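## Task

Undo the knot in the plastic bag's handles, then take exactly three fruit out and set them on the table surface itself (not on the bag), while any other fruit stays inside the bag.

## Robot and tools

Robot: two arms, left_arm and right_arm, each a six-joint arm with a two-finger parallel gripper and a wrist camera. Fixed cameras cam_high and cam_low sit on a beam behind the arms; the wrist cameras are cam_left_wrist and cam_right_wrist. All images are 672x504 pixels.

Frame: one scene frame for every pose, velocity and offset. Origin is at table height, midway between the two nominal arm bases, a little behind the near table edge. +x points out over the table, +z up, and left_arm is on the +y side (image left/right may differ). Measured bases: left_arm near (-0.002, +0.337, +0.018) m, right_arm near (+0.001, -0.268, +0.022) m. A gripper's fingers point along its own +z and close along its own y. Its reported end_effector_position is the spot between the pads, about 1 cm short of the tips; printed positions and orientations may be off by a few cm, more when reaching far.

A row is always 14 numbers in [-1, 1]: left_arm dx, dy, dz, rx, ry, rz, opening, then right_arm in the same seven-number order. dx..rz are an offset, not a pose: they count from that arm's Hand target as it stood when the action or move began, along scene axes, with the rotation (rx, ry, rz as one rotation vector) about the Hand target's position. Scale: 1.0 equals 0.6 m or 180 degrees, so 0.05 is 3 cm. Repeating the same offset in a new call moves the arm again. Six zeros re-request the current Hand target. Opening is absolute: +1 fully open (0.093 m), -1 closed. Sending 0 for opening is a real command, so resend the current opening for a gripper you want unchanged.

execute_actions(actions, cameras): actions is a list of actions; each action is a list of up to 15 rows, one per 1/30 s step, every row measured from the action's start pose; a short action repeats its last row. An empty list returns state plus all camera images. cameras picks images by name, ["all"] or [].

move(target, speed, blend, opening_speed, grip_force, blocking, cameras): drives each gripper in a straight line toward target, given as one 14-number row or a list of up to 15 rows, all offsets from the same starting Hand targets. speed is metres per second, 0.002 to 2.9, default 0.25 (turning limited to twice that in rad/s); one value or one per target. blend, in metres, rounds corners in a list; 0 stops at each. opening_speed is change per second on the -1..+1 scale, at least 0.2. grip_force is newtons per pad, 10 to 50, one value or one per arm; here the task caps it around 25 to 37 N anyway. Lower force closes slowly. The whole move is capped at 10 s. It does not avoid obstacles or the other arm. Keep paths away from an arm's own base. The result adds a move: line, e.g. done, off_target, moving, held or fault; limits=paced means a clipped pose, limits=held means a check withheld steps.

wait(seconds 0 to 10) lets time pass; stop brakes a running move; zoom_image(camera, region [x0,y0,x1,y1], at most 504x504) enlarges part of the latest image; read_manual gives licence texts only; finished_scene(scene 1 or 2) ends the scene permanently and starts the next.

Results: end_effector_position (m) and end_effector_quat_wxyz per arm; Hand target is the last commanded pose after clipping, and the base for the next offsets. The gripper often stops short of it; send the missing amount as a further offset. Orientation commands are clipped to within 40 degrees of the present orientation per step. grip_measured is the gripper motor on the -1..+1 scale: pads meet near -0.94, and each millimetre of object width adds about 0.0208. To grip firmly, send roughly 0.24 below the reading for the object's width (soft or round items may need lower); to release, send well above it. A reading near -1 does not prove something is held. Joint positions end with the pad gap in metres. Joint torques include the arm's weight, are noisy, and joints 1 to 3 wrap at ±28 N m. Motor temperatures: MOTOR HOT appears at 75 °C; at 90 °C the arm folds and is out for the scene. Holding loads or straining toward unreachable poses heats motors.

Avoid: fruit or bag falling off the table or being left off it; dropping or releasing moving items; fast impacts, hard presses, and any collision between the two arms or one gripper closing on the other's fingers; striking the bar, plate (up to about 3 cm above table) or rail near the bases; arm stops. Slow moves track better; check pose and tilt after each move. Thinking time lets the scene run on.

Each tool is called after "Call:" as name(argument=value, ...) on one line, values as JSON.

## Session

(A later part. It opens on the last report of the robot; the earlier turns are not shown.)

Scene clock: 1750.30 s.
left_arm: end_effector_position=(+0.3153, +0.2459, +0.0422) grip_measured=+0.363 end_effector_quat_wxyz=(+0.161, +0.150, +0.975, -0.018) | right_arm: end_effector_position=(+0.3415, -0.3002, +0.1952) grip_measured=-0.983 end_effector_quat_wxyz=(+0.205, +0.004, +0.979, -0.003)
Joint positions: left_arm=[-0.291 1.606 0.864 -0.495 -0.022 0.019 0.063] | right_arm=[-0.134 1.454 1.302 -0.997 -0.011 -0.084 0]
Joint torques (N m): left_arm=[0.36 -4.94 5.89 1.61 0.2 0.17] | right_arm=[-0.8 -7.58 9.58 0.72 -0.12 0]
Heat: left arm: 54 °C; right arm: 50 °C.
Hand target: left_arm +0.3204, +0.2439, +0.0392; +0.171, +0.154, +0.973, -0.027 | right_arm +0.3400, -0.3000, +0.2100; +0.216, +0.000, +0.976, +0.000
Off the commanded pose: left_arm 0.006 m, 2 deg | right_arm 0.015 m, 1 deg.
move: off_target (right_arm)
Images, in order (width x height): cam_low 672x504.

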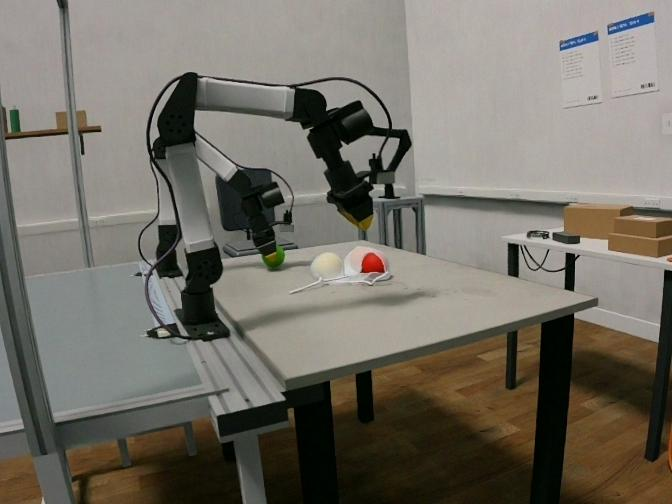

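Call:
move(target=[0, 0, -0.0067, 0, 0, 0, 0.2, 0, 0, 0, 0, 0, 0, -1], speed=0.02, cameras=["cam_low"])

Call:
zoom_image(camera="cam_low", region=[220, 210, 320, 290])

Scene clock: 1755.43 s.
left_arm: end_effector_position=(+0.3153, +0.2459, +0.0381) grip_measured=+0.363 end_effector_quat_wxyz=(+0.161, +0.151, +0.975, -0.018) | right_arm: end_effector_position=(+0.3415, -0.3002, +0.1952) grip_measured=-0.983 end_effector_quat_wxyz=(+0.205, +0.004, +0.979, -0.003)
Joint positions: left_arm=[-0.291 1.615 0.855 -0.477 -0.022 0.019 0.063] | right_arm=[-0.134 1.454 1.302 -0.997 -0.011 -0.084 0]
Joint torques (N m): left_arm=[0.38 -5.03 5.82 1.6 0.22 0.17] | right_arm=[-0.81 -7.42 9.65 0.75 -0.13 0.05]
Heat: left arm: 52 °C; right arm: 50 °C.
Hand target: left_arm +0.3204, +0.2440, +0.0352; +0.172, +0.154, +0.973, -0.027 | right_arm +0.3400, -0.3000, +0.2100; +0.216, +0.000, +0.976, +0.000
Off the commanded pose: left_arm 0.006 m, 2 deg | right_arm 0.015 m, 1 deg.
move: off_target (right_arm)
Images, in order (width x height): cam_low 672x504.

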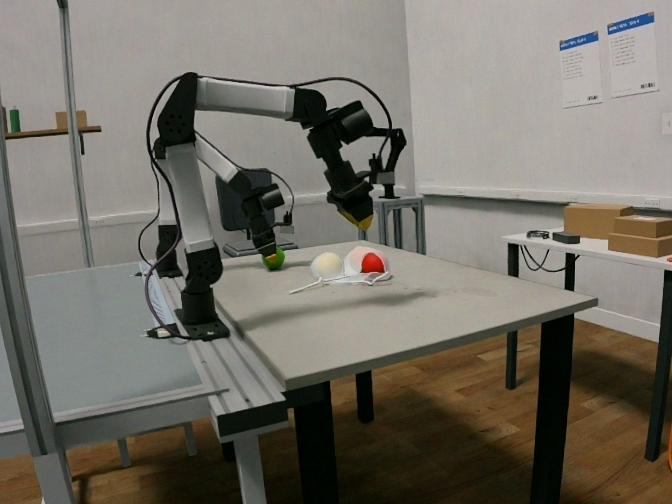

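Scaled by 5.040 from the camera's 672x504 image, which has a finer 960x720 frame.

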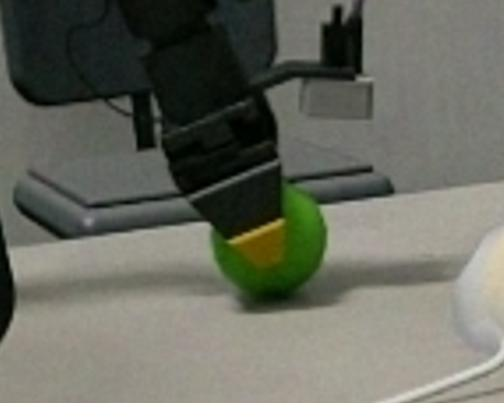

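Call:
move(target=[0, 0, -0.005, 0, 0, 0, 0.2, 0, 0, 0, 0, 0, 0, -1], speed=0.02, cameras=["cam_low"])

Call:
zoom_image(camera="cam_low", region=[220, 210, 320, 290])

Scene clock: 1758.10 s.
left_arm: end_effector_position=(+0.3169, +0.2458, +0.0367) grip_measured=+0.363 end_effector_quat_wxyz=(+0.163, +0.150, +0.975, -0.019) | right_arm: end_effector_position=(+0.3415, -0.3002, +0.1952) grip_measured=-0.983 end_effector_quat_wxyz=(+0.205, +0.004, +0.979, -0.003)
Joint positions: left_arm=[-0.289 1.62 0.851 -0.463 -0.02 0.019 0.063] | right_arm=[-0.134 1.454 1.302 -0.997 -0.011 -0.084 0]
Joint torques (N m): left_arm=[0.18 -4.88 5.6 1.57 0.17 0.18] | right_arm=[-0.84 -7.49 9.66 0.78 -0.13 0.05]
Heat: left arm: 51 °C; right arm: 50 °C.
Hand target: left_arm +0.3204, +0.2439, +0.0323; +0.171, +0.154, +0.973, -0.027 | right_arm +0.3400, -0.3000, +0.2100; +0.216, +0.000, +0.976, +0.000
Off the commanded pose: left_arm 0.006 m, 1 deg | right_arm 0.015 m, 1 deg.
move: off_target (right_arm)
Images, in order (width x height): cam_low 672x504.

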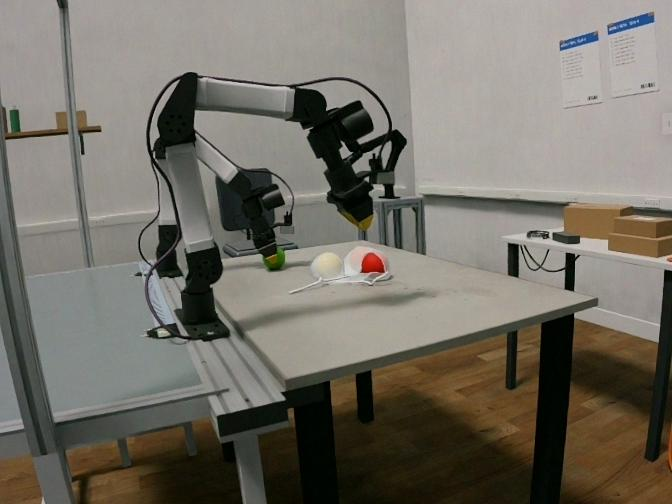

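Scaled by 5.040 from the camera's 672x504 image, which has a finer 960x720 frame.

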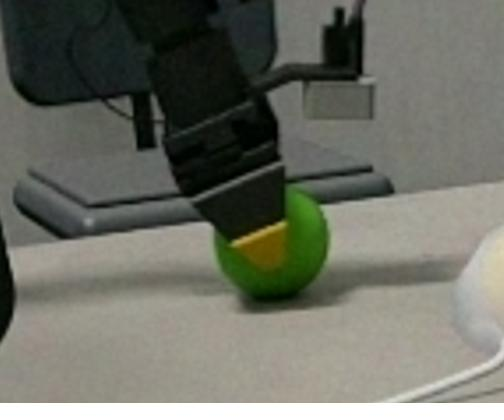

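Call:
move(target=[0, 0, 0.003, 0, 0, 0, 0.88, 0, 0, 0, 0, 0, 0, -1], speed=0.02, opening_speed=0.4, cameras=["cam_left_wrist"])

Scene clock: 1764.30 s.
left_arm: end_effector_position=(+0.3169, +0.2457, +0.0367) grip_measured=+0.878 end_effector_quat_wxyz=(+0.163, +0.150, +0.975, -0.019) | right_arm: end_effector_position=(+0.3415, -0.3002, +0.1952) grip_measured=-0.983 end_effector_quat_wxyz=(+0.205, +0.004, +0.979, -0.003)
Joint positions: left_arm=[-0.289 1.62 0.851 -0.463 -0.02 0.02 0.087] | right_arm=[-0.134 1.454 1.302 -0.997 -0.011 -0.084 0]
Joint torques (N m): left_arm=[0.23 -5.16 5.85 1.48 0.16 0.16] | right_arm=[-0.77 -7.64 9.61 0.77 -0.12 0.04]
Motor temperatures (°C): left_arm=[22 49 44 31 21 24 22] | right_arm=[24 50 50 28 24 26 25]
Heat: left arm: 49 °C; right arm: 50 °C.
Hand target: left_arm +0.3204, +0.2439, +0.0341; +0.171, +0.155, +0.973, -0.027 | right_arm +0.3400, -0.3000, +0.2100; +0.216, +0.000, +0.976, +0.000
Off the commanded pose: left_arm 0.005 m, 1 deg | right_arm 0.015 m, 1 deg.
move: off_target (right_arm)
Images, in order (width x height): cam_left_wrist 672x504.

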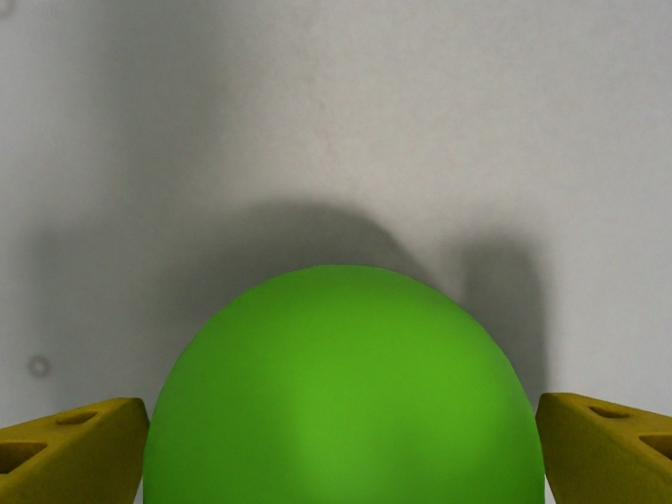

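Call:
move(target=[[-0.05, 0.015, 0.15, 0, 0, 0, 0.88, 0, 0, 0, 0, 0, 0, -1], [0.0077, -0.2648, 0.3, 0, 0, 0, 0.88, 0, 0, 0, 0, 0, 0, -1]], speed=0.15, blend=[0.03, 0], cameras=["cam_left_wrist", "cam_high"])

Scene clock: 1770.83 s.
left_arm: end_effector_position=(+0.3264, +0.0827, +0.2125) grip_measured=+0.878 end_effector_quat_wxyz=(+0.178, +0.159, +0.970, -0.038) | right_arm: end_effector_position=(+0.3415, -0.3002, +0.1952) grip_measured=-0.983 end_effector_quat_wxyz=(+0.205, +0.004, +0.979, -0.003)
Joint positions: left_arm=[-0.722 1.82 1.79 -1.192 -0.138 -0.371 0.087] | right_arm=[-0.134 1.454 1.302 -0.997 -0.011 -0.084 0]
Joint torques (N m): left_arm=[-0.51 -6.82 10 0.81 -0.31 -0.12] | right_arm=[-0.81 -7.47 9.62 0.74 -0.12 0]
Heat: left arm: 48 °C; right arm: 50 °C.
Hand target: left_arm +0.3251, +0.0851, +0.2142; +0.172, +0.154, +0.973, -0.027 | right_arm +0.3400, -0.3000, +0.2100; +0.216, +0.000, +0.976, +0.000
Off the commanded pose: left_arm 0.003 m, 2 deg | right_arm 0.015 m, 1 deg.
move: off_target (right_arm)
Images, in order (width x height): cam_high 672x504, cam_left_wrist 672x504.

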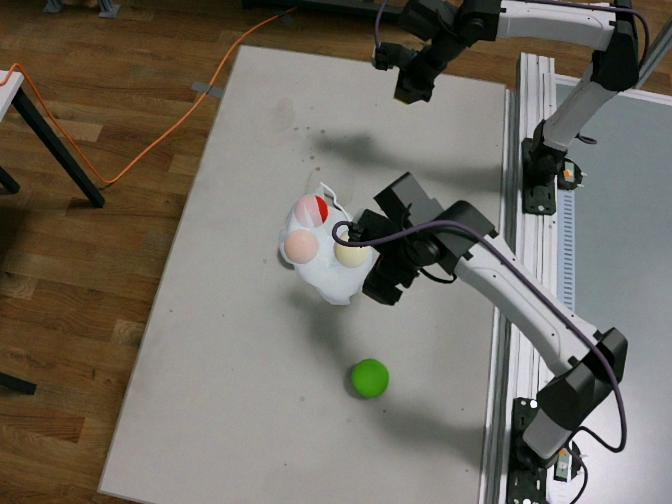

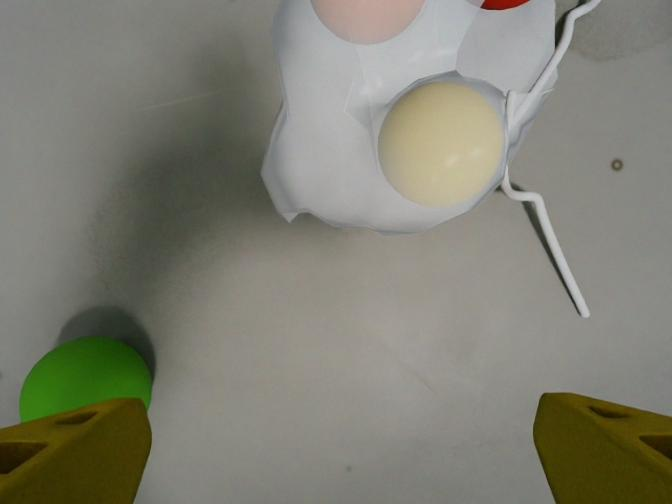

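Call:
zoom_image(camera="cam_left_wrist", region=[260, 0, 620, 260])

Scaled by 1.400 from the camera's 672x504 image, which has a finer 960x720 frame.

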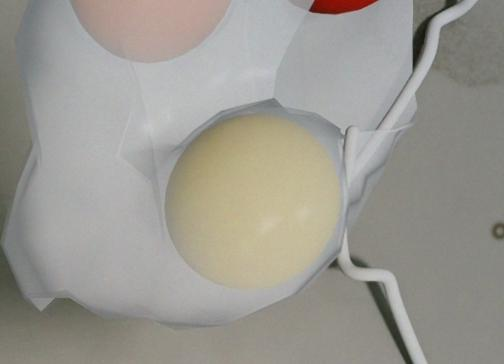

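Call:
move(target=[-0.0583, 0.1167, 0, 0, 0, 0, -0.67, 0.1, 0.3333, -0.0667, 0, 0, 0, -1], speed=0.15, cameras=["cam_right_wrist"])

Scene clock: 1783.93 s.
left_arm: end_effector_position=(+0.2927, +0.1544, +0.2114) grip_measured=-0.668 end_effector_quat_wxyz=(+0.168, +0.149, +0.974, -0.017) | right_arm: end_effector_position=(+0.3909, -0.1057, +0.1655) grip_measured=-0.983 end_effector_quat_wxyz=(+0.204, -0.004, +0.979, -0.003)
Joint positions: left_arm=[-0.63 1.574 1.517 -1.192 -0.138 -0.303 0.013] | right_arm=[0.442 1.812 1.559 -0.953 0.211 0.434 0]
Joint torques (N m): left_arm=[0.1 -7.49 6.19 1.18 0.08 0.17] | right_arm=[0.17 -7.53 9.69 1.01 0.28 0.22]
Heat: left arm: 48 °C; right arm: 50 °C.
Hand target: left_arm +0.2901, +0.1551, +0.2140; +0.171, +0.154, +0.973, -0.027 | right_arm +0.4000, -0.1000, +0.1700; +0.216, +0.000, +0.976, +0.000
Off the commanded pose: left_arm 0.004 m, 1 deg | right_arm 0.012 m, 2 deg.
move: off_target (right_arm)
Images, in order (width x height): cam_right_wrist 672x504.

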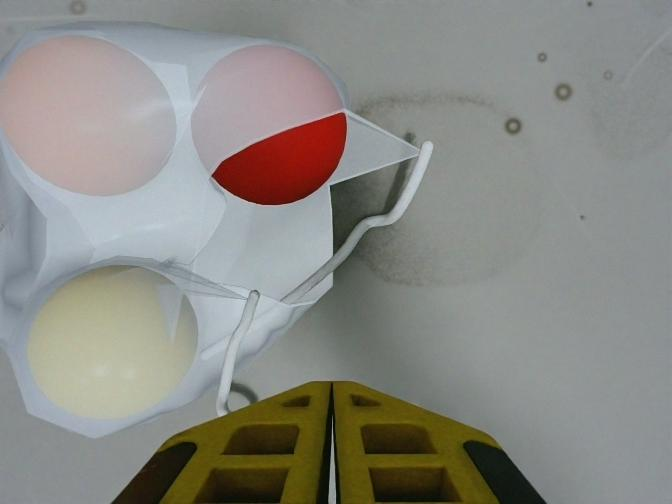

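Call:
move(target=[0, 0, 0, 0, 0, 0, -0.67, 0.1043, 0.0237, -0.09, 0.0243, -0.1095, 0.1374, -0.44], speed=0.1, cameras=["cam_right_wrist"])

Scene clock: 1808.73 s.
left_arm: end_effector_position=(+0.2927, +0.1544, +0.2114) grip_measured=-0.668 end_effector_quat_wxyz=(+0.168, +0.150, +0.974, -0.017) | right_arm: end_effector_position=(+0.4597, -0.0861, +0.1247) grip_measured=-0.443 end_effector_quat_wxyz=(+0.372, -0.196, +0.904, +0.080)
Joint positions: left_arm=[-0.63 1.574 1.517 -1.192 -0.138 -0.303 0.013] | right_arm=[0.332 1.832 1.214 -0.173 -0.02 -0.052 0.024]
Joint torques (N m): left_arm=[0.12 -7.5 6.13 1.19 0.07 0.18] | right_arm=[-0.98 -7.91 5.94 1.85 -0.13 0.01]
Heat: left arm: 48 °C; right arm: 49 °C.
Hand target: left_arm +0.2901, +0.1551, +0.2140; +0.171, +0.155, +0.973, -0.027 | right_arm +0.4625, -0.0859, +0.1160; +0.374, -0.200, +0.902, +0.083
Off the commanded pose: left_arm 0.004 m, 1 deg | right_arm 0.009 m, 1 deg.
move: done
Images, in order (width x height): cam_right_wrist 672x504.

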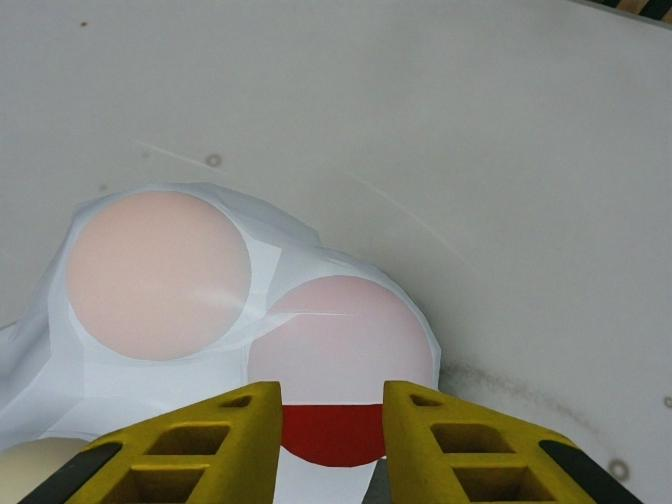

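Call:
move(target=[0, 0, 0, 0, 0, 0, -0.67, -0.009, -0.0125, -0.0683, 0, 0, 0, -0.44], speed=0.06, cameras=["cam_right_wrist"])

Scene clock: 1823.50 s.
left_arm: end_effector_position=(+0.2927, +0.1544, +0.2114) grip_measured=-0.668 end_effector_quat_wxyz=(+0.168, +0.150, +0.974, -0.017) | right_arm: end_effector_position=(+0.4555, -0.0927, +0.0837) grip_measured=-0.443 end_effector_quat_wxyz=(+0.372, -0.196, +0.904, +0.080)
Joint positions: left_arm=[-0.63 1.574 1.517 -1.192 -0.138 -0.303 0.013] | right_arm=[0.317 1.88 1.096 -0.007 -0.031 -0.064 0.024]
Joint torques (N m): left_arm=[0.16 -7.49 6.11 1.18 0.09 0.18] | right_arm=[-0.95 -7.84 5.57 1.84 -0.16 0.04]
Heat: left arm: 48 °C; right arm: 49 °C.
Hand target: left_arm +0.2901, +0.1551, +0.2140; +0.171, +0.155, +0.973, -0.027 | right_arm +0.4571, -0.0933, +0.0749; +0.374, -0.200, +0.902, +0.083
Off the commanded pose: left_arm 0.004 m, 1 deg | right_arm 0.009 m, 1 deg.
move: done
Images, in order (width x height): cam_right_wrist 672x504.

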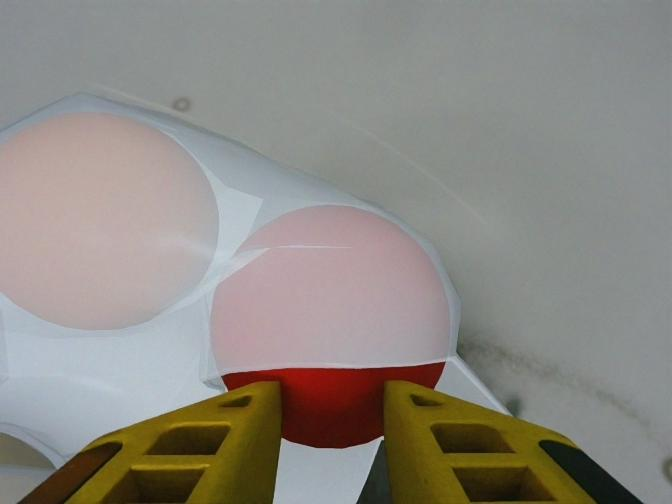

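Call:
move(target=[0, 0, 0, 0, 0, 0, -0.67, 0.0212, 0.0097, -0.003, 0, 0, 0, -0.44], speed=0.04, cameras=["cam_right_wrist"])

Scene clock: 1832.20 s.
left_arm: end_effector_position=(+0.2927, +0.1544, +0.2114) grip_measured=-0.668 end_effector_quat_wxyz=(+0.168, +0.150, +0.974, -0.017) | right_arm: end_effector_position=(+0.4580, -0.0913, +0.0684) grip_measured=-0.443 end_effector_quat_wxyz=(+0.360, -0.197, +0.909, +0.079)
Joint positions: left_arm=[-0.63 1.574 1.517 -1.192 -0.138 -0.303 0.013] | right_arm=[0.317 1.928 1.112 -0.002 -0.032 -0.064 0.024]
Joint torques (N m): left_arm=[0.17 -7.49 6.17 1.17 0.08 0.17] | right_arm=[-0.81 -8.17 9.31 1.65 -0.09 0.04]
Heat: left arm: 48 °C; right arm: 49 °C.
Hand target: left_arm +0.2901, +0.1551, +0.2140; +0.171, +0.155, +0.973, -0.027 | right_arm +0.4699, -0.0874, +0.0732; +0.374, -0.200, +0.902, +0.083
Off the commanded pose: left_arm 0.004 m, 1 deg | right_arm 0.013 m, 2 deg.
move: off_target (right_arm)
Images, in order (width x height): cam_right_wrist 672x504.

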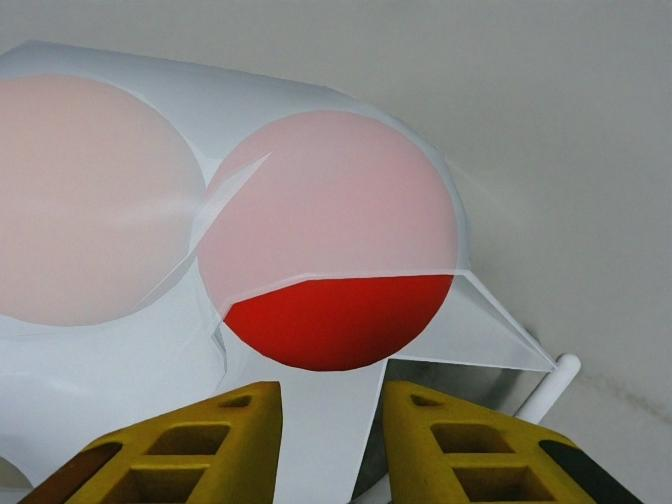

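Call:
move(target=[0, 0, 0, 0, 0, 0, -0.67, 0.022, 0.01, 0.03, 0, 0, 0, -0.44], speed=0.04, cameras=["cam_right_wrist"])

Scene clock: 1845.40 s.
left_arm: end_effector_position=(+0.2927, +0.1544, +0.2114) grip_measured=-0.668 end_effector_quat_wxyz=(+0.168, +0.150, +0.974, -0.017) | right_arm: end_effector_position=(+0.4817, -0.0830, +0.0972) grip_measured=-0.443 end_effector_quat_wxyz=(+0.388, -0.195, +0.897, +0.083)
Joint positions: left_arm=[-0.63 1.574 1.517 -1.192 -0.138 -0.303 0.013] | right_arm=[0.317 1.94 1.213 -0.03 -0.032 -0.064 0.024]
Joint torques (N m): left_arm=[0.14 -7.51 6.05 1.19 0.08 0.18] | right_arm=[-0.38 -8.55 9.57 1.19 -0.09 0.06]
Heat: left arm: 47 °C; right arm: 50 °C.
Hand target: left_arm +0.2901, +0.1551, +0.2140; +0.171, +0.155, +0.973, -0.027 | right_arm +0.4830, -0.0814, +0.0912; +0.374, -0.200, +0.902, +0.083
Off the commanded pose: left_arm 0.004 m, 1 deg | right_arm 0.006 m, 2 deg.
move: done
Images, in order (width x height): cam_right_wrist 672x504.

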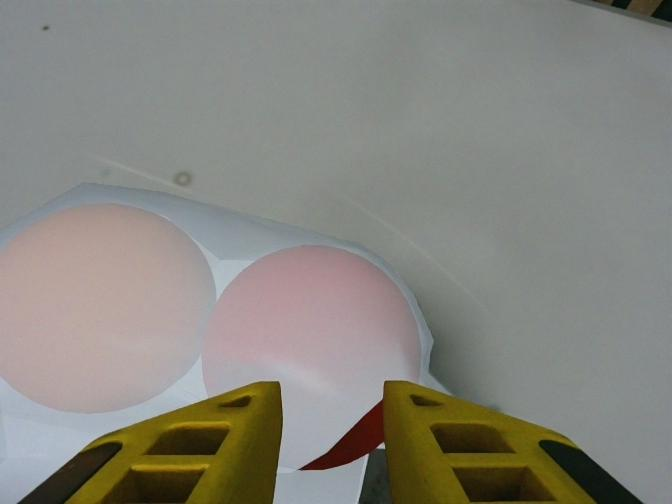

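Call:
move(target=[[0, 0, 0, 0, 0, 0, -0.67, 0.0, 0.0, 0.07, 0, 0, 0, -0.44], [0, 0, 0, 0, 0, 0, -0.67, -0.1, -0.045, 0.1, 0, 0, 0, -0.44]], speed=0.08, cameras=["cam_right_wrist"])

Scene clock: 1854.43 s.
left_arm: end_effector_position=(+0.2927, +0.1544, +0.2114) grip_measured=-0.668 end_effector_quat_wxyz=(+0.168, +0.150, +0.974, -0.017) | right_arm: end_effector_position=(+0.4326, -0.1025, +0.1488) grip_measured=-0.443 end_effector_quat_wxyz=(+0.382, -0.196, +0.899, +0.082)
Joint positions: left_arm=[-0.63 1.574 1.517 -1.192 -0.138 -0.303 0.013] | right_arm=[0.317 1.679 1.115 -0.205 -0.033 -0.065 0.024]
Joint torques (N m): left_arm=[0.08 -7.45 6.12 1.18 0.08 0.18] | right_arm=[-1.11 -11.04 6 1.2 -0.15 0.05]
Heat: left arm: 47 °C; right arm: 50 °C.
Hand target: left_arm +0.2901, +0.1551, +0.2140; +0.171, +0.155, +0.973, -0.027 | right_arm +0.4230, -0.1084, +0.1512; +0.374, -0.200, +0.902, +0.083
Off the commanded pose: left_arm 0.004 m, 1 deg | right_arm 0.012 m, 1 deg.
move: off_target (right_arm)
Images, in order (width x height): cam_right_wrist 672x504.

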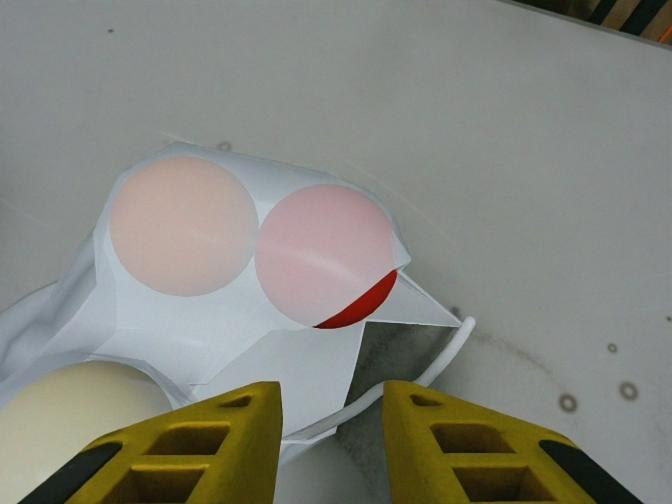

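Call:
move(target=[0, 0, 0, 0, 0, 0, -0.67, 0.04, 0.0673, 0.02, -0.0243, 0.1095, -0.1374, -1], speed=0.1, cameras=["cam_right_wrist", "cam_high"])

Scene clock: 1872.53 s.
left_arm: end_effector_position=(+0.2927, +0.1544, +0.2114) grip_measured=-0.668 end_effector_quat_wxyz=(+0.168, +0.150, +0.974, -0.017) | right_arm: end_effector_position=(+0.4476, -0.0725, +0.1657) grip_measured=-0.983 end_effector_quat_wxyz=(+0.223, +0.001, +0.975, +0.007)
Joint positions: left_arm=[-0.63 1.574 1.517 -1.192 -0.138 -0.303 0.013] | right_arm=[0.45 2.04 1.853 -0.976 0.216 0.446 0]
Joint torques (N m): left_arm=[0.17 -7.53 6.17 1.19 0.09 0.19] | right_arm=[0.85 -9.01 9.66 0.71 0.3 0.22]
Heat: left arm: 47 °C; right arm: 54 °C.
Hand target: left_arm +0.2901, +0.1551, +0.2140; +0.171, +0.155, +0.973, -0.027 | right_arm +0.4470, -0.0680, +0.1631; +0.216, +0.000, +0.976, +0.000
Off the commanded pose: left_arm 0.004 m, 1 deg | right_arm 0.005 m, 1 deg.
move: done
Images, in order (width x height): cam_high 672x504, cam_right_wrist 672x504.

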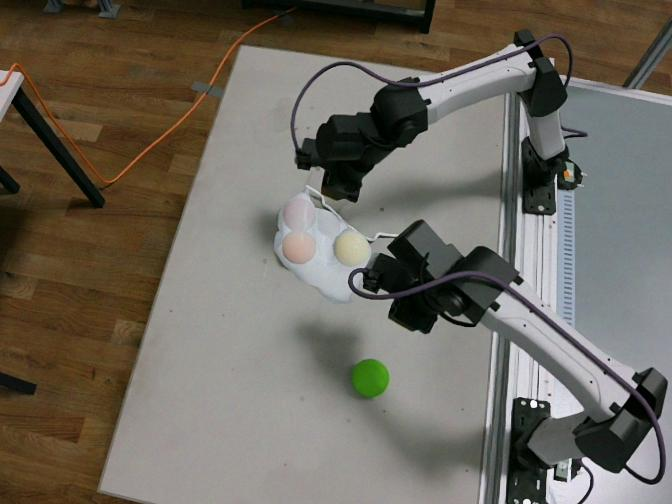

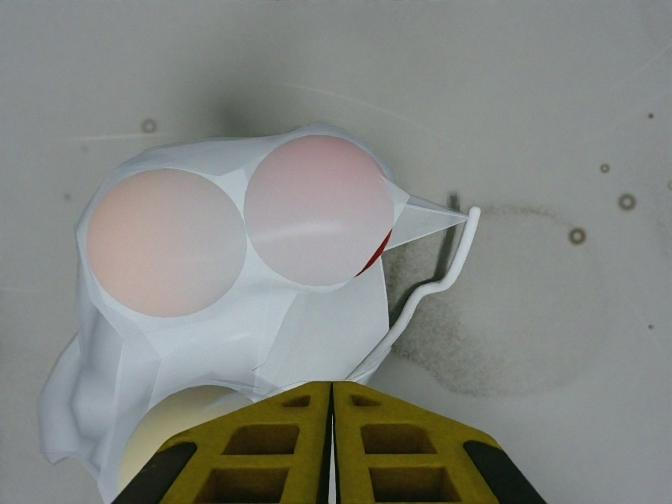

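Call:
zoom_image(camera="cam_high", region=[240, 160, 420, 320])

Call:
zoom_image(camera="cam_right_wrist", region=[200, 100, 500, 400])

Scaled by 2.800 from the camera's 672x504 image, which has a finer 960x720 frame.

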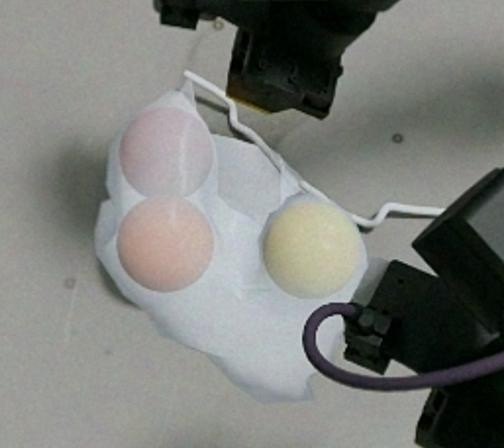

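Scaled by 1.680 from the camera's 672x504 image, which has a finer 960x720 frame.

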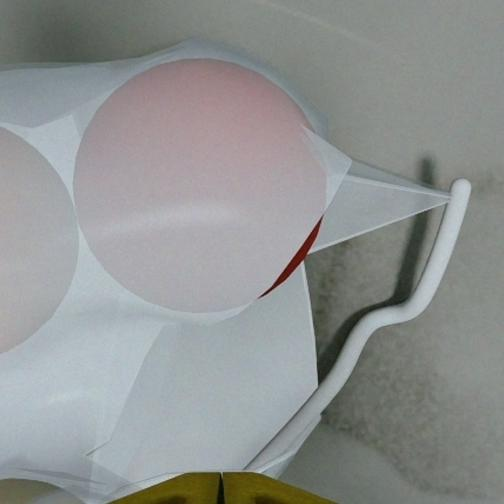

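Call:
move(target=[[0, 0, 0, 0, 0, 0, -0.67, -0.0067, -0.2, -0.01, 0.1524, -0.1524, 0.4829, -1], [0, 0, 0, 0, 0, 0, -0.67, -0.0067, -0.1533, -0.1283, 0.1524, -0.1524, 0.4829, -1]], speed=0.15, blend=[0.03, 0], cameras=["cam_right_wrist", "cam_low"])

Scene clock: 1926.60 s.
left_arm: end_effector_position=(+0.2927, +0.1544, +0.2114) grip_measured=-0.668 end_effector_quat_wxyz=(+0.168, +0.150, +0.974, -0.017) | right_arm: end_effector_position=(+0.4449, -0.1660, +0.0926) grip_measured=-0.983 end_effector_quat_wxyz=(-0.354, +0.619, -0.613, -0.341)
Joint positions: left_arm=[-0.63 1.574 1.517 -1.192 -0.138 -0.303 0.013] | right_arm=[-0.132 2.353 1.853 -1.179 -1.004 -1.734 0]
Joint torques (N m): left_arm=[0.12 -7.43 6.23 1.19 0.09 0.17] | right_arm=[0.55 -11.17 4.92 0.11 -0.91 0.2]
Heat: left arm: 46 °C; right arm: 54 °C.
Hand target: left_arm +0.2901, +0.1551, +0.2140; +0.171, +0.155, +0.973, -0.027 | right_arm +0.4430, -0.1600, +0.0862; -0.354, +0.612, -0.612, -0.354
Off the commanded pose: left_arm 0.004 m, 1 deg | right_arm 0.009 m, 2 deg.
move: done
Images, in order (width x height): cam_low 672x504, cam_right_wrist 672x504.

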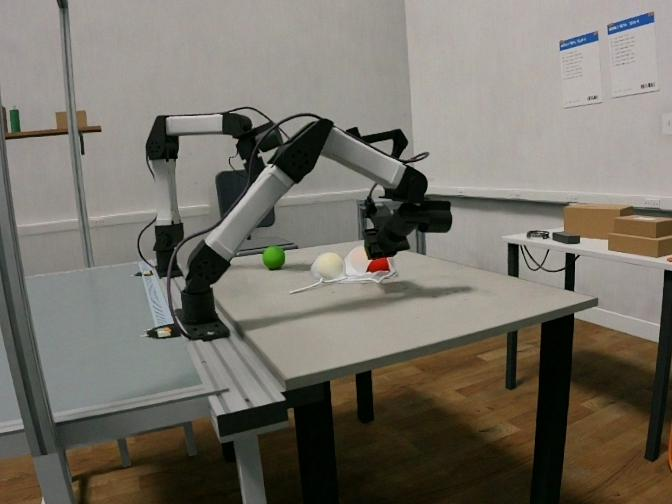

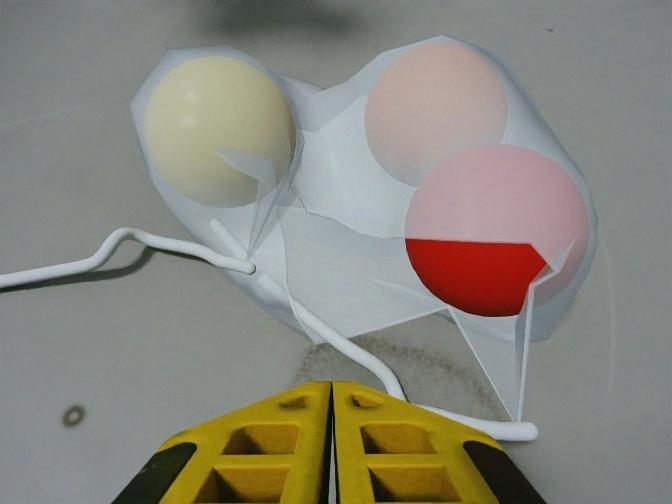

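Call:
zoom_image(camera="cam_right_wrist", region=[380, 120, 620, 450])

Scaled by 1.527 from the camera's 672x504 image, which has a finer 960x720 frame.

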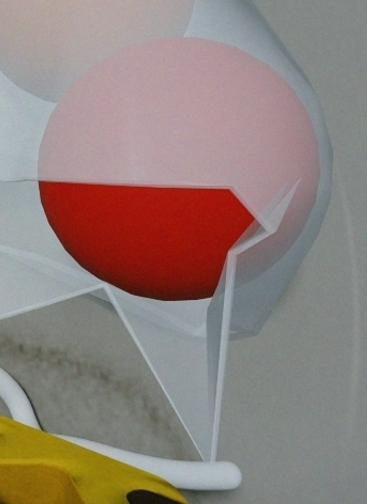

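Call:
move(target=[0.35, -0.2917, -0.1233, -0.037, -0.0754, -0.0879, -1, -0.0083, -0.05, 0.05, 0, 0, 0, -1], speed=0.12, cameras=["cam_left_wrist", "cam_right_wrist"])

Scene clock: 2010.47 s.
left_arm: end_effector_position=(+0.4991, -0.0159, +0.1417) grip_measured=-0.987 end_effector_quat_wxyz=(+0.291, +0.270, +0.914, -0.082) | right_arm: end_effector_position=(+0.4341, -0.1878, +0.1130) grip_measured=-0.983 end_effector_quat_wxyz=(-0.348, +0.612, -0.615, -0.356)
Joint positions: left_arm=[-0.63 2.452 2.377 -0.88 -0.054 -0.037 0] | right_arm=[-0.185 2.353 1.923 -1.373 -1.004 -1.839 0]
Joint torques (N m): left_arm=[-0.2 -10.82 10.52 1.55 0.21 0.19] | right_arm=[-0.92 -11.4 8.09 -0.32 -0.77 0.06]
Motor temperatures (°C): left_arm=[22 45 43 30 21 24 22] | right_arm=[24 61 43 26 26 26 25]
Heat: left arm: 45 °C; right arm: 61 °C.
Hand target: left_arm +0.5001, -0.0200, +0.1403; +0.288, +0.278, +0.912, -0.088 | right_arm +0.4380, -0.1901, +0.1162; -0.354, +0.612, -0.613, -0.354
Off the commanded pose: left_arm 0.004 m, 1 deg | right_arm 0.006 m, 1 deg.
move: done
Images, in order (width x height): cam_left_wrist 672x504, cam_right_wrist 672x504.

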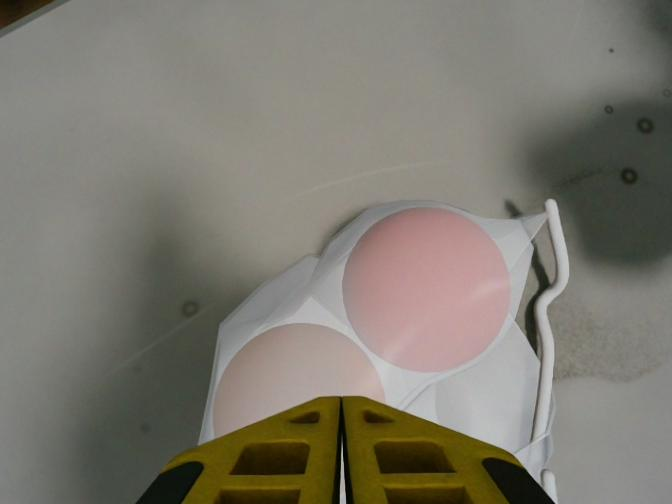

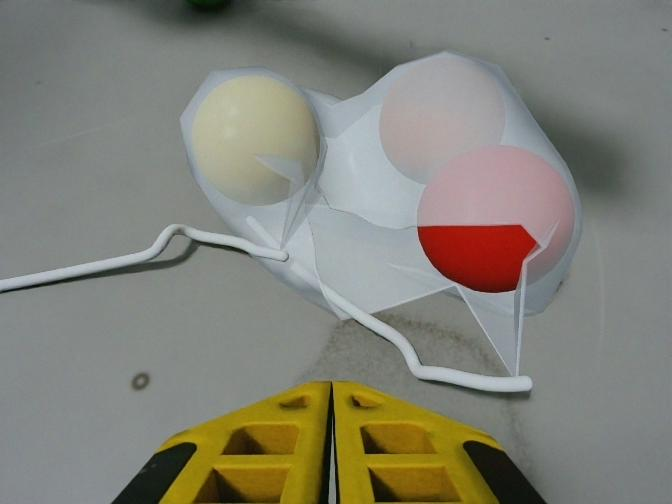

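Call:
move(target=[-0.35, 0.2917, 0.1233, 0.037, 0.0754, 0.0879, -1, 0, 0, 0, 0, 0, 0, -1], speed=0.18, cameras=[])

Call:
move(target=[0, 0, 0, 0, 0, 0, -1, 0.0367, 0.0917, -0.09, 0, 0, 0, -1], speed=0.1, cameras=["cam_right_wrist"])

Scene clock: 2072.00 s.
left_arm: end_effector_position=(+0.2984, +0.1436, +0.2165) grip_measured=-0.987 end_effector_quat_wxyz=(+0.185, +0.163, +0.968, -0.041) | right_arm: end_effector_position=(+0.4340, -0.1878, +0.1131) grip_measured=-0.983 end_effector_quat_wxyz=(-0.348, +0.612, -0.615, -0.356)
Joint positions: left_arm=[-0.63 1.57 1.517 -1.143 -0.106 -0.276 0] | right_arm=[-0.185 2.353 1.923 -1.373 -1.004 -1.839 0]
Joint torques (N m): left_arm=[0.14 -7.16 6.35 0.84 -0.3 -0.11] | right_arm=[-0.81 -11.44 8.02 -0.32 -0.72 0.01]
Motor temperatures (°C): left_arm=[22 49 48 31 21 24 22] | right_arm=[24 64 44 25 26 26 25]
Heat: left arm: 49 °C; right arm: 64 °C.
Hand target: left_arm +0.2901, +0.1551, +0.2141; +0.171, +0.154, +0.973, -0.027 | right_arm +0.4380, -0.1901, +0.1162; -0.354, +0.612, -0.612, -0.354
Off the commanded pose: left_arm 0.014 m, 3 deg | right_arm 0.006 m, 1 deg.
move: off_target (left_arm)
No camera images: "cameras" was empty.

Scene clock: 2073.63 s.
left_arm: end_effector_position=(+0.2983, +0.1437, +0.2164) grip_measured=-0.987 end_effector_quat_wxyz=(+0.185, +0.163, +0.968, -0.041) | right_arm: end_effector_position=(+0.4633, -0.1414, +0.0713) grip_measured=-0.983 end_effector_quat_wxyz=(-0.356, +0.619, -0.612, -0.339)
Joint positions: left_arm=[-0.63 1.57 1.517 -1.144 -0.106 -0.276 0] | right_arm=[-0.076 2.418 1.883 -1.048 -1.007 -1.627 0]
Joint torques (N m): left_arm=[0.12 -7.17 6.38 0.81 -0.3 -0.13] | right_arm=[0.61 -11.3 4.82 0.29 -0.92 0.23]
Motor temperatures (°C): left_arm=[22 49 48 31 21 24 22] | right_arm=[24 63 44 25 26 26 25]
Heat: left arm: 49 °C; right arm: 63 °C.
Hand target: left_arm +0.2901, +0.1551, +0.2141; +0.171, +0.154, +0.973, -0.027 | right_arm +0.4601, -0.1350, +0.0621; -0.354, +0.612, -0.612, -0.354
Off the commanded pose: left_arm 0.014 m, 3 deg | right_arm 0.012 m, 2 deg.
move: off_target (left_arm, right_arm)
Images, in order (width x height): cam_right_wrist 672x504.

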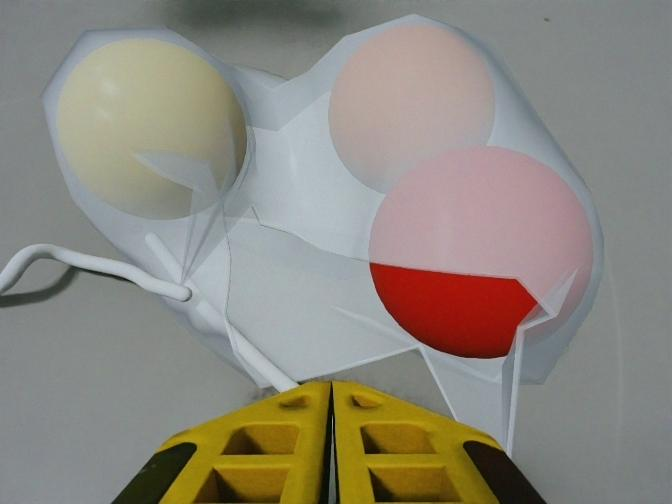

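Call:
move(target=[0, 0, 0, 0, 0, 0, -1, -0.004, 0.01, -0.07, 0, 0, 0, -1], speed=0.06, cameras=["cam_right_wrist"])

Scene clock: 2082.10 s.
left_arm: end_effector_position=(+0.2983, +0.1437, +0.2164) grip_measured=-0.987 end_effector_quat_wxyz=(+0.185, +0.163, +0.968, -0.041) | right_arm: end_effector_position=(+0.4625, -0.1366, +0.0307) grip_measured=-0.983 end_effector_quat_wxyz=(-0.358, +0.618, -0.613, -0.338)
Joint positions: left_arm=[-0.63 1.57 1.517 -1.144 -0.106 -0.276 0] | right_arm=[-0.068 2.47 1.805 -0.899 -1.009 -1.605 0]
Joint torques (N m): left_arm=[0.13 -7.12 6.22 0.82 -0.29 -0.12] | right_arm=[0.8 -11.08 4.68 0.35 -0.85 0.19]
Motor temperatures (°C): left_arm=[22 48 47 31 21 24 22] | right_arm=[24 63 43 25 26 26 25]
Heat: left arm: 48 °C; right arm: 63 °C.
Hand target: left_arm +0.2901, +0.1551, +0.2141; +0.171, +0.154, +0.973, -0.027 | right_arm +0.4577, -0.1290, +0.0203; -0.354, +0.612, -0.612, -0.354
Off the commanded pose: left_arm 0.014 m, 3 deg | right_arm 0.014 m, 2 deg.
move: off_target (left_arm, right_arm)
Images, in order (width x height): cam_right_wrist 672x504.

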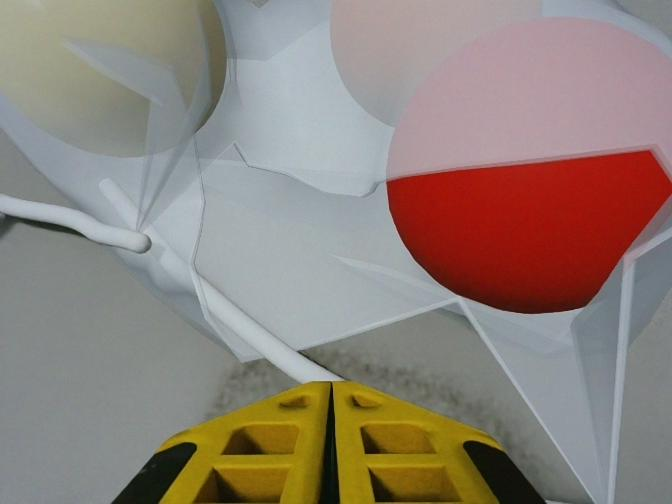

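Call:
move(target=[0, 0, 0, 0, 0, 0, -1, 0.0, 0.1167, 0.005, 0, 0, 0, -1], speed=0.05, cameras=["cam_right_wrist"])

Scene clock: 2089.70 s.
left_arm: end_effector_position=(+0.2983, +0.1437, +0.2164) grip_measured=-0.987 end_effector_quat_wxyz=(+0.185, +0.163, +0.968, -0.041) | right_arm: end_effector_position=(+0.4599, -0.0661, +0.0192) grip_measured=-0.983 end_effector_quat_wxyz=(-0.355, +0.603, -0.615, -0.363)
Joint positions: left_arm=[-0.63 1.57 1.517 -1.144 -0.106 -0.276 0] | right_arm=[0.078 2.469 1.716 -0.608 -1.032 -1.316 0]
Joint torques (N m): left_arm=[0.18 -7.16 6.32 0.81 -0.29 -0.12] | right_arm=[1.37 -15.04 4.53 0.69 -0.48 0.22]
Motor temperatures (°C): left_arm=[22 47 47 31 21 24 22] | right_arm=[24 64 43 25 26 26 25]
Heat: left arm: 47 °C; right arm: 64 °C.
Hand target: left_arm +0.2901, +0.1551, +0.2141; +0.171, +0.154, +0.973, -0.027 | right_arm +0.4577, -0.0591, +0.0232; -0.354, +0.612, -0.613, -0.354
Off the commanded pose: left_arm 0.014 m, 3 deg | right_arm 0.009 m, 2 deg.
move: off_target (left_arm)
Images, in order (width x height): cam_right_wrist 672x504.

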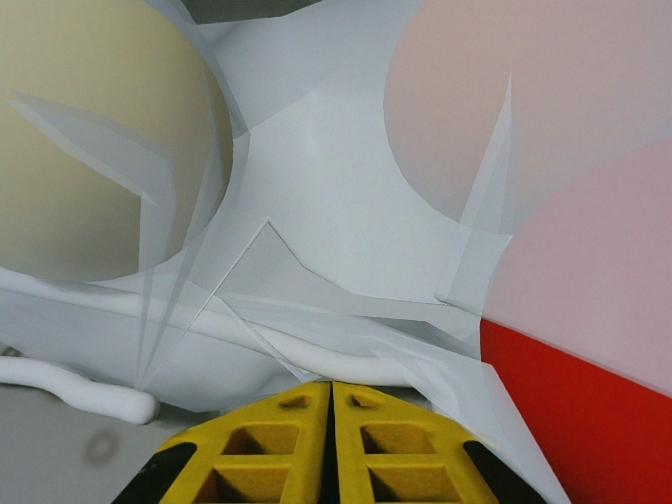

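Call:
move(target=[[0, 0, 0, 0, 0, 0, -1, 0.0, -0.03, 0.03, 0, 0, 0, -1], [0, 0, 0, 0, 0, 0, -1, -0.02, -0.18, 0.13, 0, 0, 0, -1]], speed=0.08, blend=[0.01, 0], cameras=["cam_right_wrist"])

Scene clock: 2097.07 s.
left_arm: end_effector_position=(+0.2983, +0.1437, +0.2164) grip_measured=-0.987 end_effector_quat_wxyz=(+0.185, +0.163, +0.968, -0.041) | right_arm: end_effector_position=(+0.4393, -0.1640, +0.0779) grip_measured=-0.983 end_effector_quat_wxyz=(-0.339, +0.596, -0.622, -0.378)
Joint positions: left_arm=[-0.63 1.57 1.517 -1.144 -0.106 -0.276 0] | right_arm=[-0.135 2.414 1.875 -1.234 -1.032 -1.738 0]
Joint torques (N m): left_arm=[0.12 -7.12 6.28 0.79 -0.29 -0.12] | right_arm=[-0.54 -16.4 7.84 -0.23 -0.55 0.05]
Motor temperatures (°C): left_arm=[22 46 46 30 21 24 22] | right_arm=[24 67 42 25 26 26 25]
Heat: left arm: 46 °C; right arm: 67 °C.
Hand target: left_arm +0.2901, +0.1551, +0.2141; +0.171, +0.154, +0.973, -0.027 | right_arm +0.4457, -0.1671, +0.1011; -0.354, +0.612, -0.612, -0.354
Off the commanded pose: left_arm 0.014 m, 3 deg | right_arm 0.024 m, 4 deg.
move: off_target (left_arm, right_arm)
Images, in order (width x height): cam_right_wrist 672x504.

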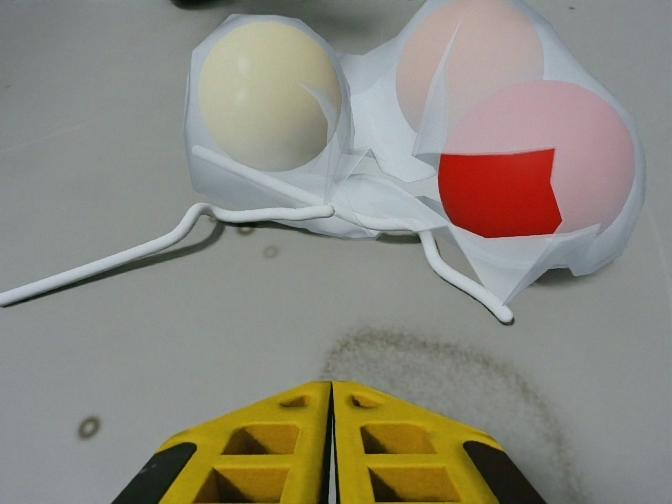

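Call:
move(target=[0, 0, 0, 0, 0, 0, -1, -0.1767, -0.2217, 0.1817, -0.1524, 0.1524, -0.4829, -1], speed=0.15, cameras=["cam_high"])

Scene clock: 2110.43 s.
left_arm: end_effector_position=(+0.2983, +0.1437, +0.2164) grip_measured=-0.987 end_effector_quat_wxyz=(+0.185, +0.163, +0.968, -0.041) | right_arm: end_effector_position=(+0.3415, -0.3023, +0.1927) grip_measured=-0.983 end_effector_quat_wxyz=(+0.202, +0.000, +0.979, +0.004)
Joint positions: left_arm=[-0.63 1.57 1.517 -1.144 -0.106 -0.276 0] | right_arm=[-0.151 1.461 1.301 -0.997 -0.033 -0.105 0]
Joint torques (N m): left_arm=[0.06 -7.12 6.3 0.8 -0.29 -0.09] | right_arm=[0.75 -8.34 9.73 0.75 0.06 0.21]
Motor temperatures (°C): left_arm=[22 44 45 30 21 24 22] | right_arm=[24 70 43 26 26 26 25]
Heat: left arm: 45 °C; right arm: 70 °C.
Hand target: left_arm +0.2901, +0.1551, +0.2141; +0.171, +0.154, +0.973, -0.027 | right_arm +0.3397, -0.3001, +0.2103; +0.217, +0.000, +0.976, +0.000
Off the commanded pose: left_arm 0.014 m, 3 deg | right_arm 0.018 m, 2 deg.
move: off_target (left_arm, right_arm)
Images, in order (width x height): cam_high 672x504.

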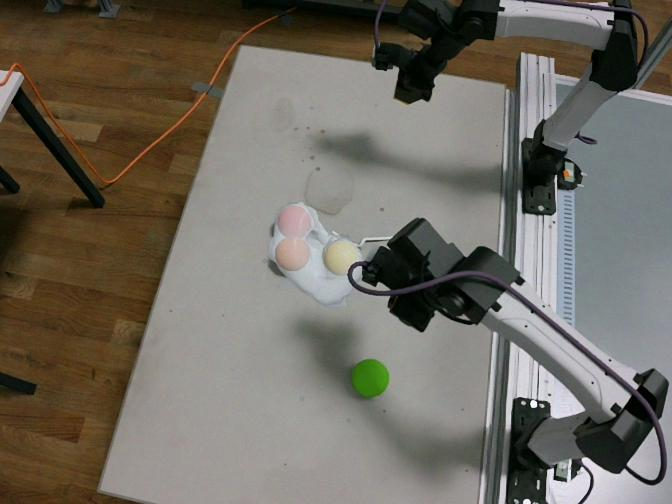

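Call:
move(target=[0, 0, 0, 0, 0, 0, -1, -0.1, 0, -0.03, 0, 0, 0, -1], speed=0.1, cameras=[])

Scene clock: 2115.40 s.
left_arm: end_effector_position=(+0.2983, +0.1437, +0.2164) grip_measured=-0.987 end_effector_quat_wxyz=(+0.185, +0.163, +0.968, -0.041) | right_arm: end_effector_position=(+0.2880, -0.2992, +0.1946) grip_measured=-0.983 end_effector_quat_wxyz=(+0.224, +0.001, +0.975, +0.000)
Joint positions: left_arm=[-0.63 1.57 1.517 -1.144 -0.106 -0.276 0] | right_arm=[-0.16 1.218 1.104 -0.998 -0.032 -0.11 0]
Joint torques (N m): left_arm=[0.13 -7.15 6.26 0.79 -0.27 -0.12] | right_arm=[-0.99 -5.2 5.71 0.87 -0.08 0.03]
Motor temperatures (°C): left_arm=[22 44 45 30 21 24 22] | right_arm=[24 67 44 26 26 26 25]
Heat: left arm: 45 °C; right arm: 67 °C.
Hand target: left_arm +0.2901, +0.1551, +0.2141; +0.171, +0.154, +0.973, -0.027 | right_arm +0.2797, -0.3001, +0.1923; +0.217, +0.000, +0.976, +0.000
Off the commanded pose: left_arm 0.014 m, 3 deg | right_arm 0.009 m, 1 deg.
move: off_target (left_arm)
No camera images: "cameras" was empty.

Call:
move(target=[0.25, -0.2583, -0.09, -0.0105, -0.0261, -0.0384, -1, 0, 0, 0, 0, 0, 0, -1], speed=0.15, cameras=["cam_left_wrist"])

Call:
zoom_image(camera="cam_left_wrist", region=[150, 0, 550, 400])

Scene clock: 2125.37 s.
left_arm: end_effector_position=(+0.4448, -0.0007, +0.1642) grip_measured=-0.987 end_effector_quat_wxyz=(+0.224, +0.200, +0.952, -0.061) | right_arm: end_effector_position=(+0.2880, -0.2992, +0.1946) grip_measured=-0.983 end_effector_quat_wxyz=(+0.224, +0.001, +0.975, +0.000)
Joint positions: left_arm=[-0.683 2.362 2.381 -1.127 -0.11 -0.241 0] | right_arm=[-0.16 1.218 1.104 -0.998 -0.032 -0.111 0]
Joint torques (N m): left_arm=[-0.81 -10.1 9.99 0.99 -0.27 0.18] | right_arm=[-1.02 -5.18 5.67 0.94 -0.04 0.04]
Motor temperatures (°C): left_arm=[22 44 45 30 21 24 22] | right_arm=[24 62 43 26 26 26 25]
Heat: left arm: 45 °C; right arm: 62 °C.
Hand target: left_arm +0.4401, +0.0001, +0.1603; +0.212, +0.211, +0.953, -0.047 | right_arm +0.2797, -0.3001, +0.1923; +0.217, +0.000, +0.976, +0.000
Off the commanded pose: left_arm 0.006 m, 2 deg | right_arm 0.009 m, 1 deg.
move: done
Images, in order (width x height): cam_left_wrist 672x504.

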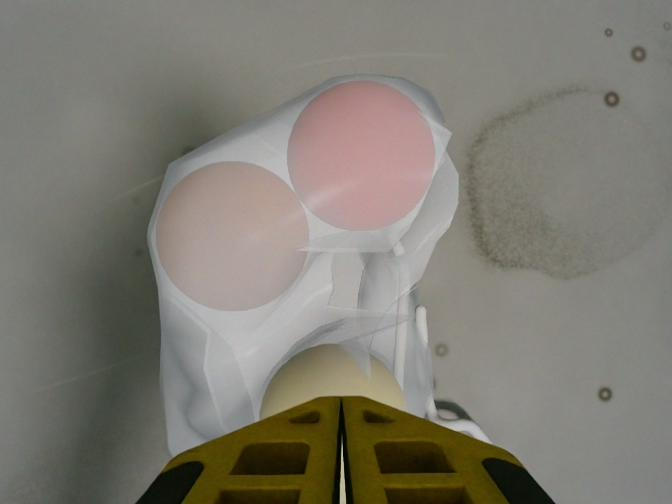

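Scaled by 1.260 from the camera's 672x504 image, which has a finer 960x720 frame.

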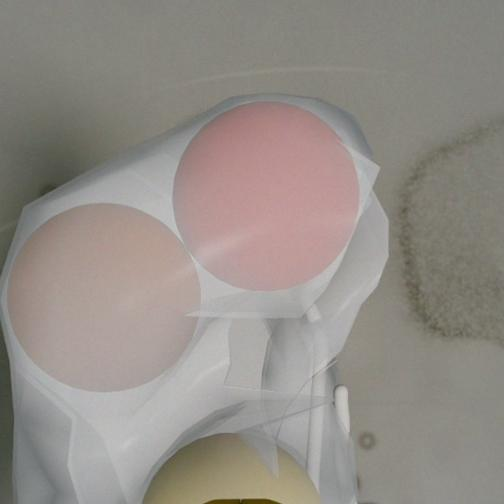

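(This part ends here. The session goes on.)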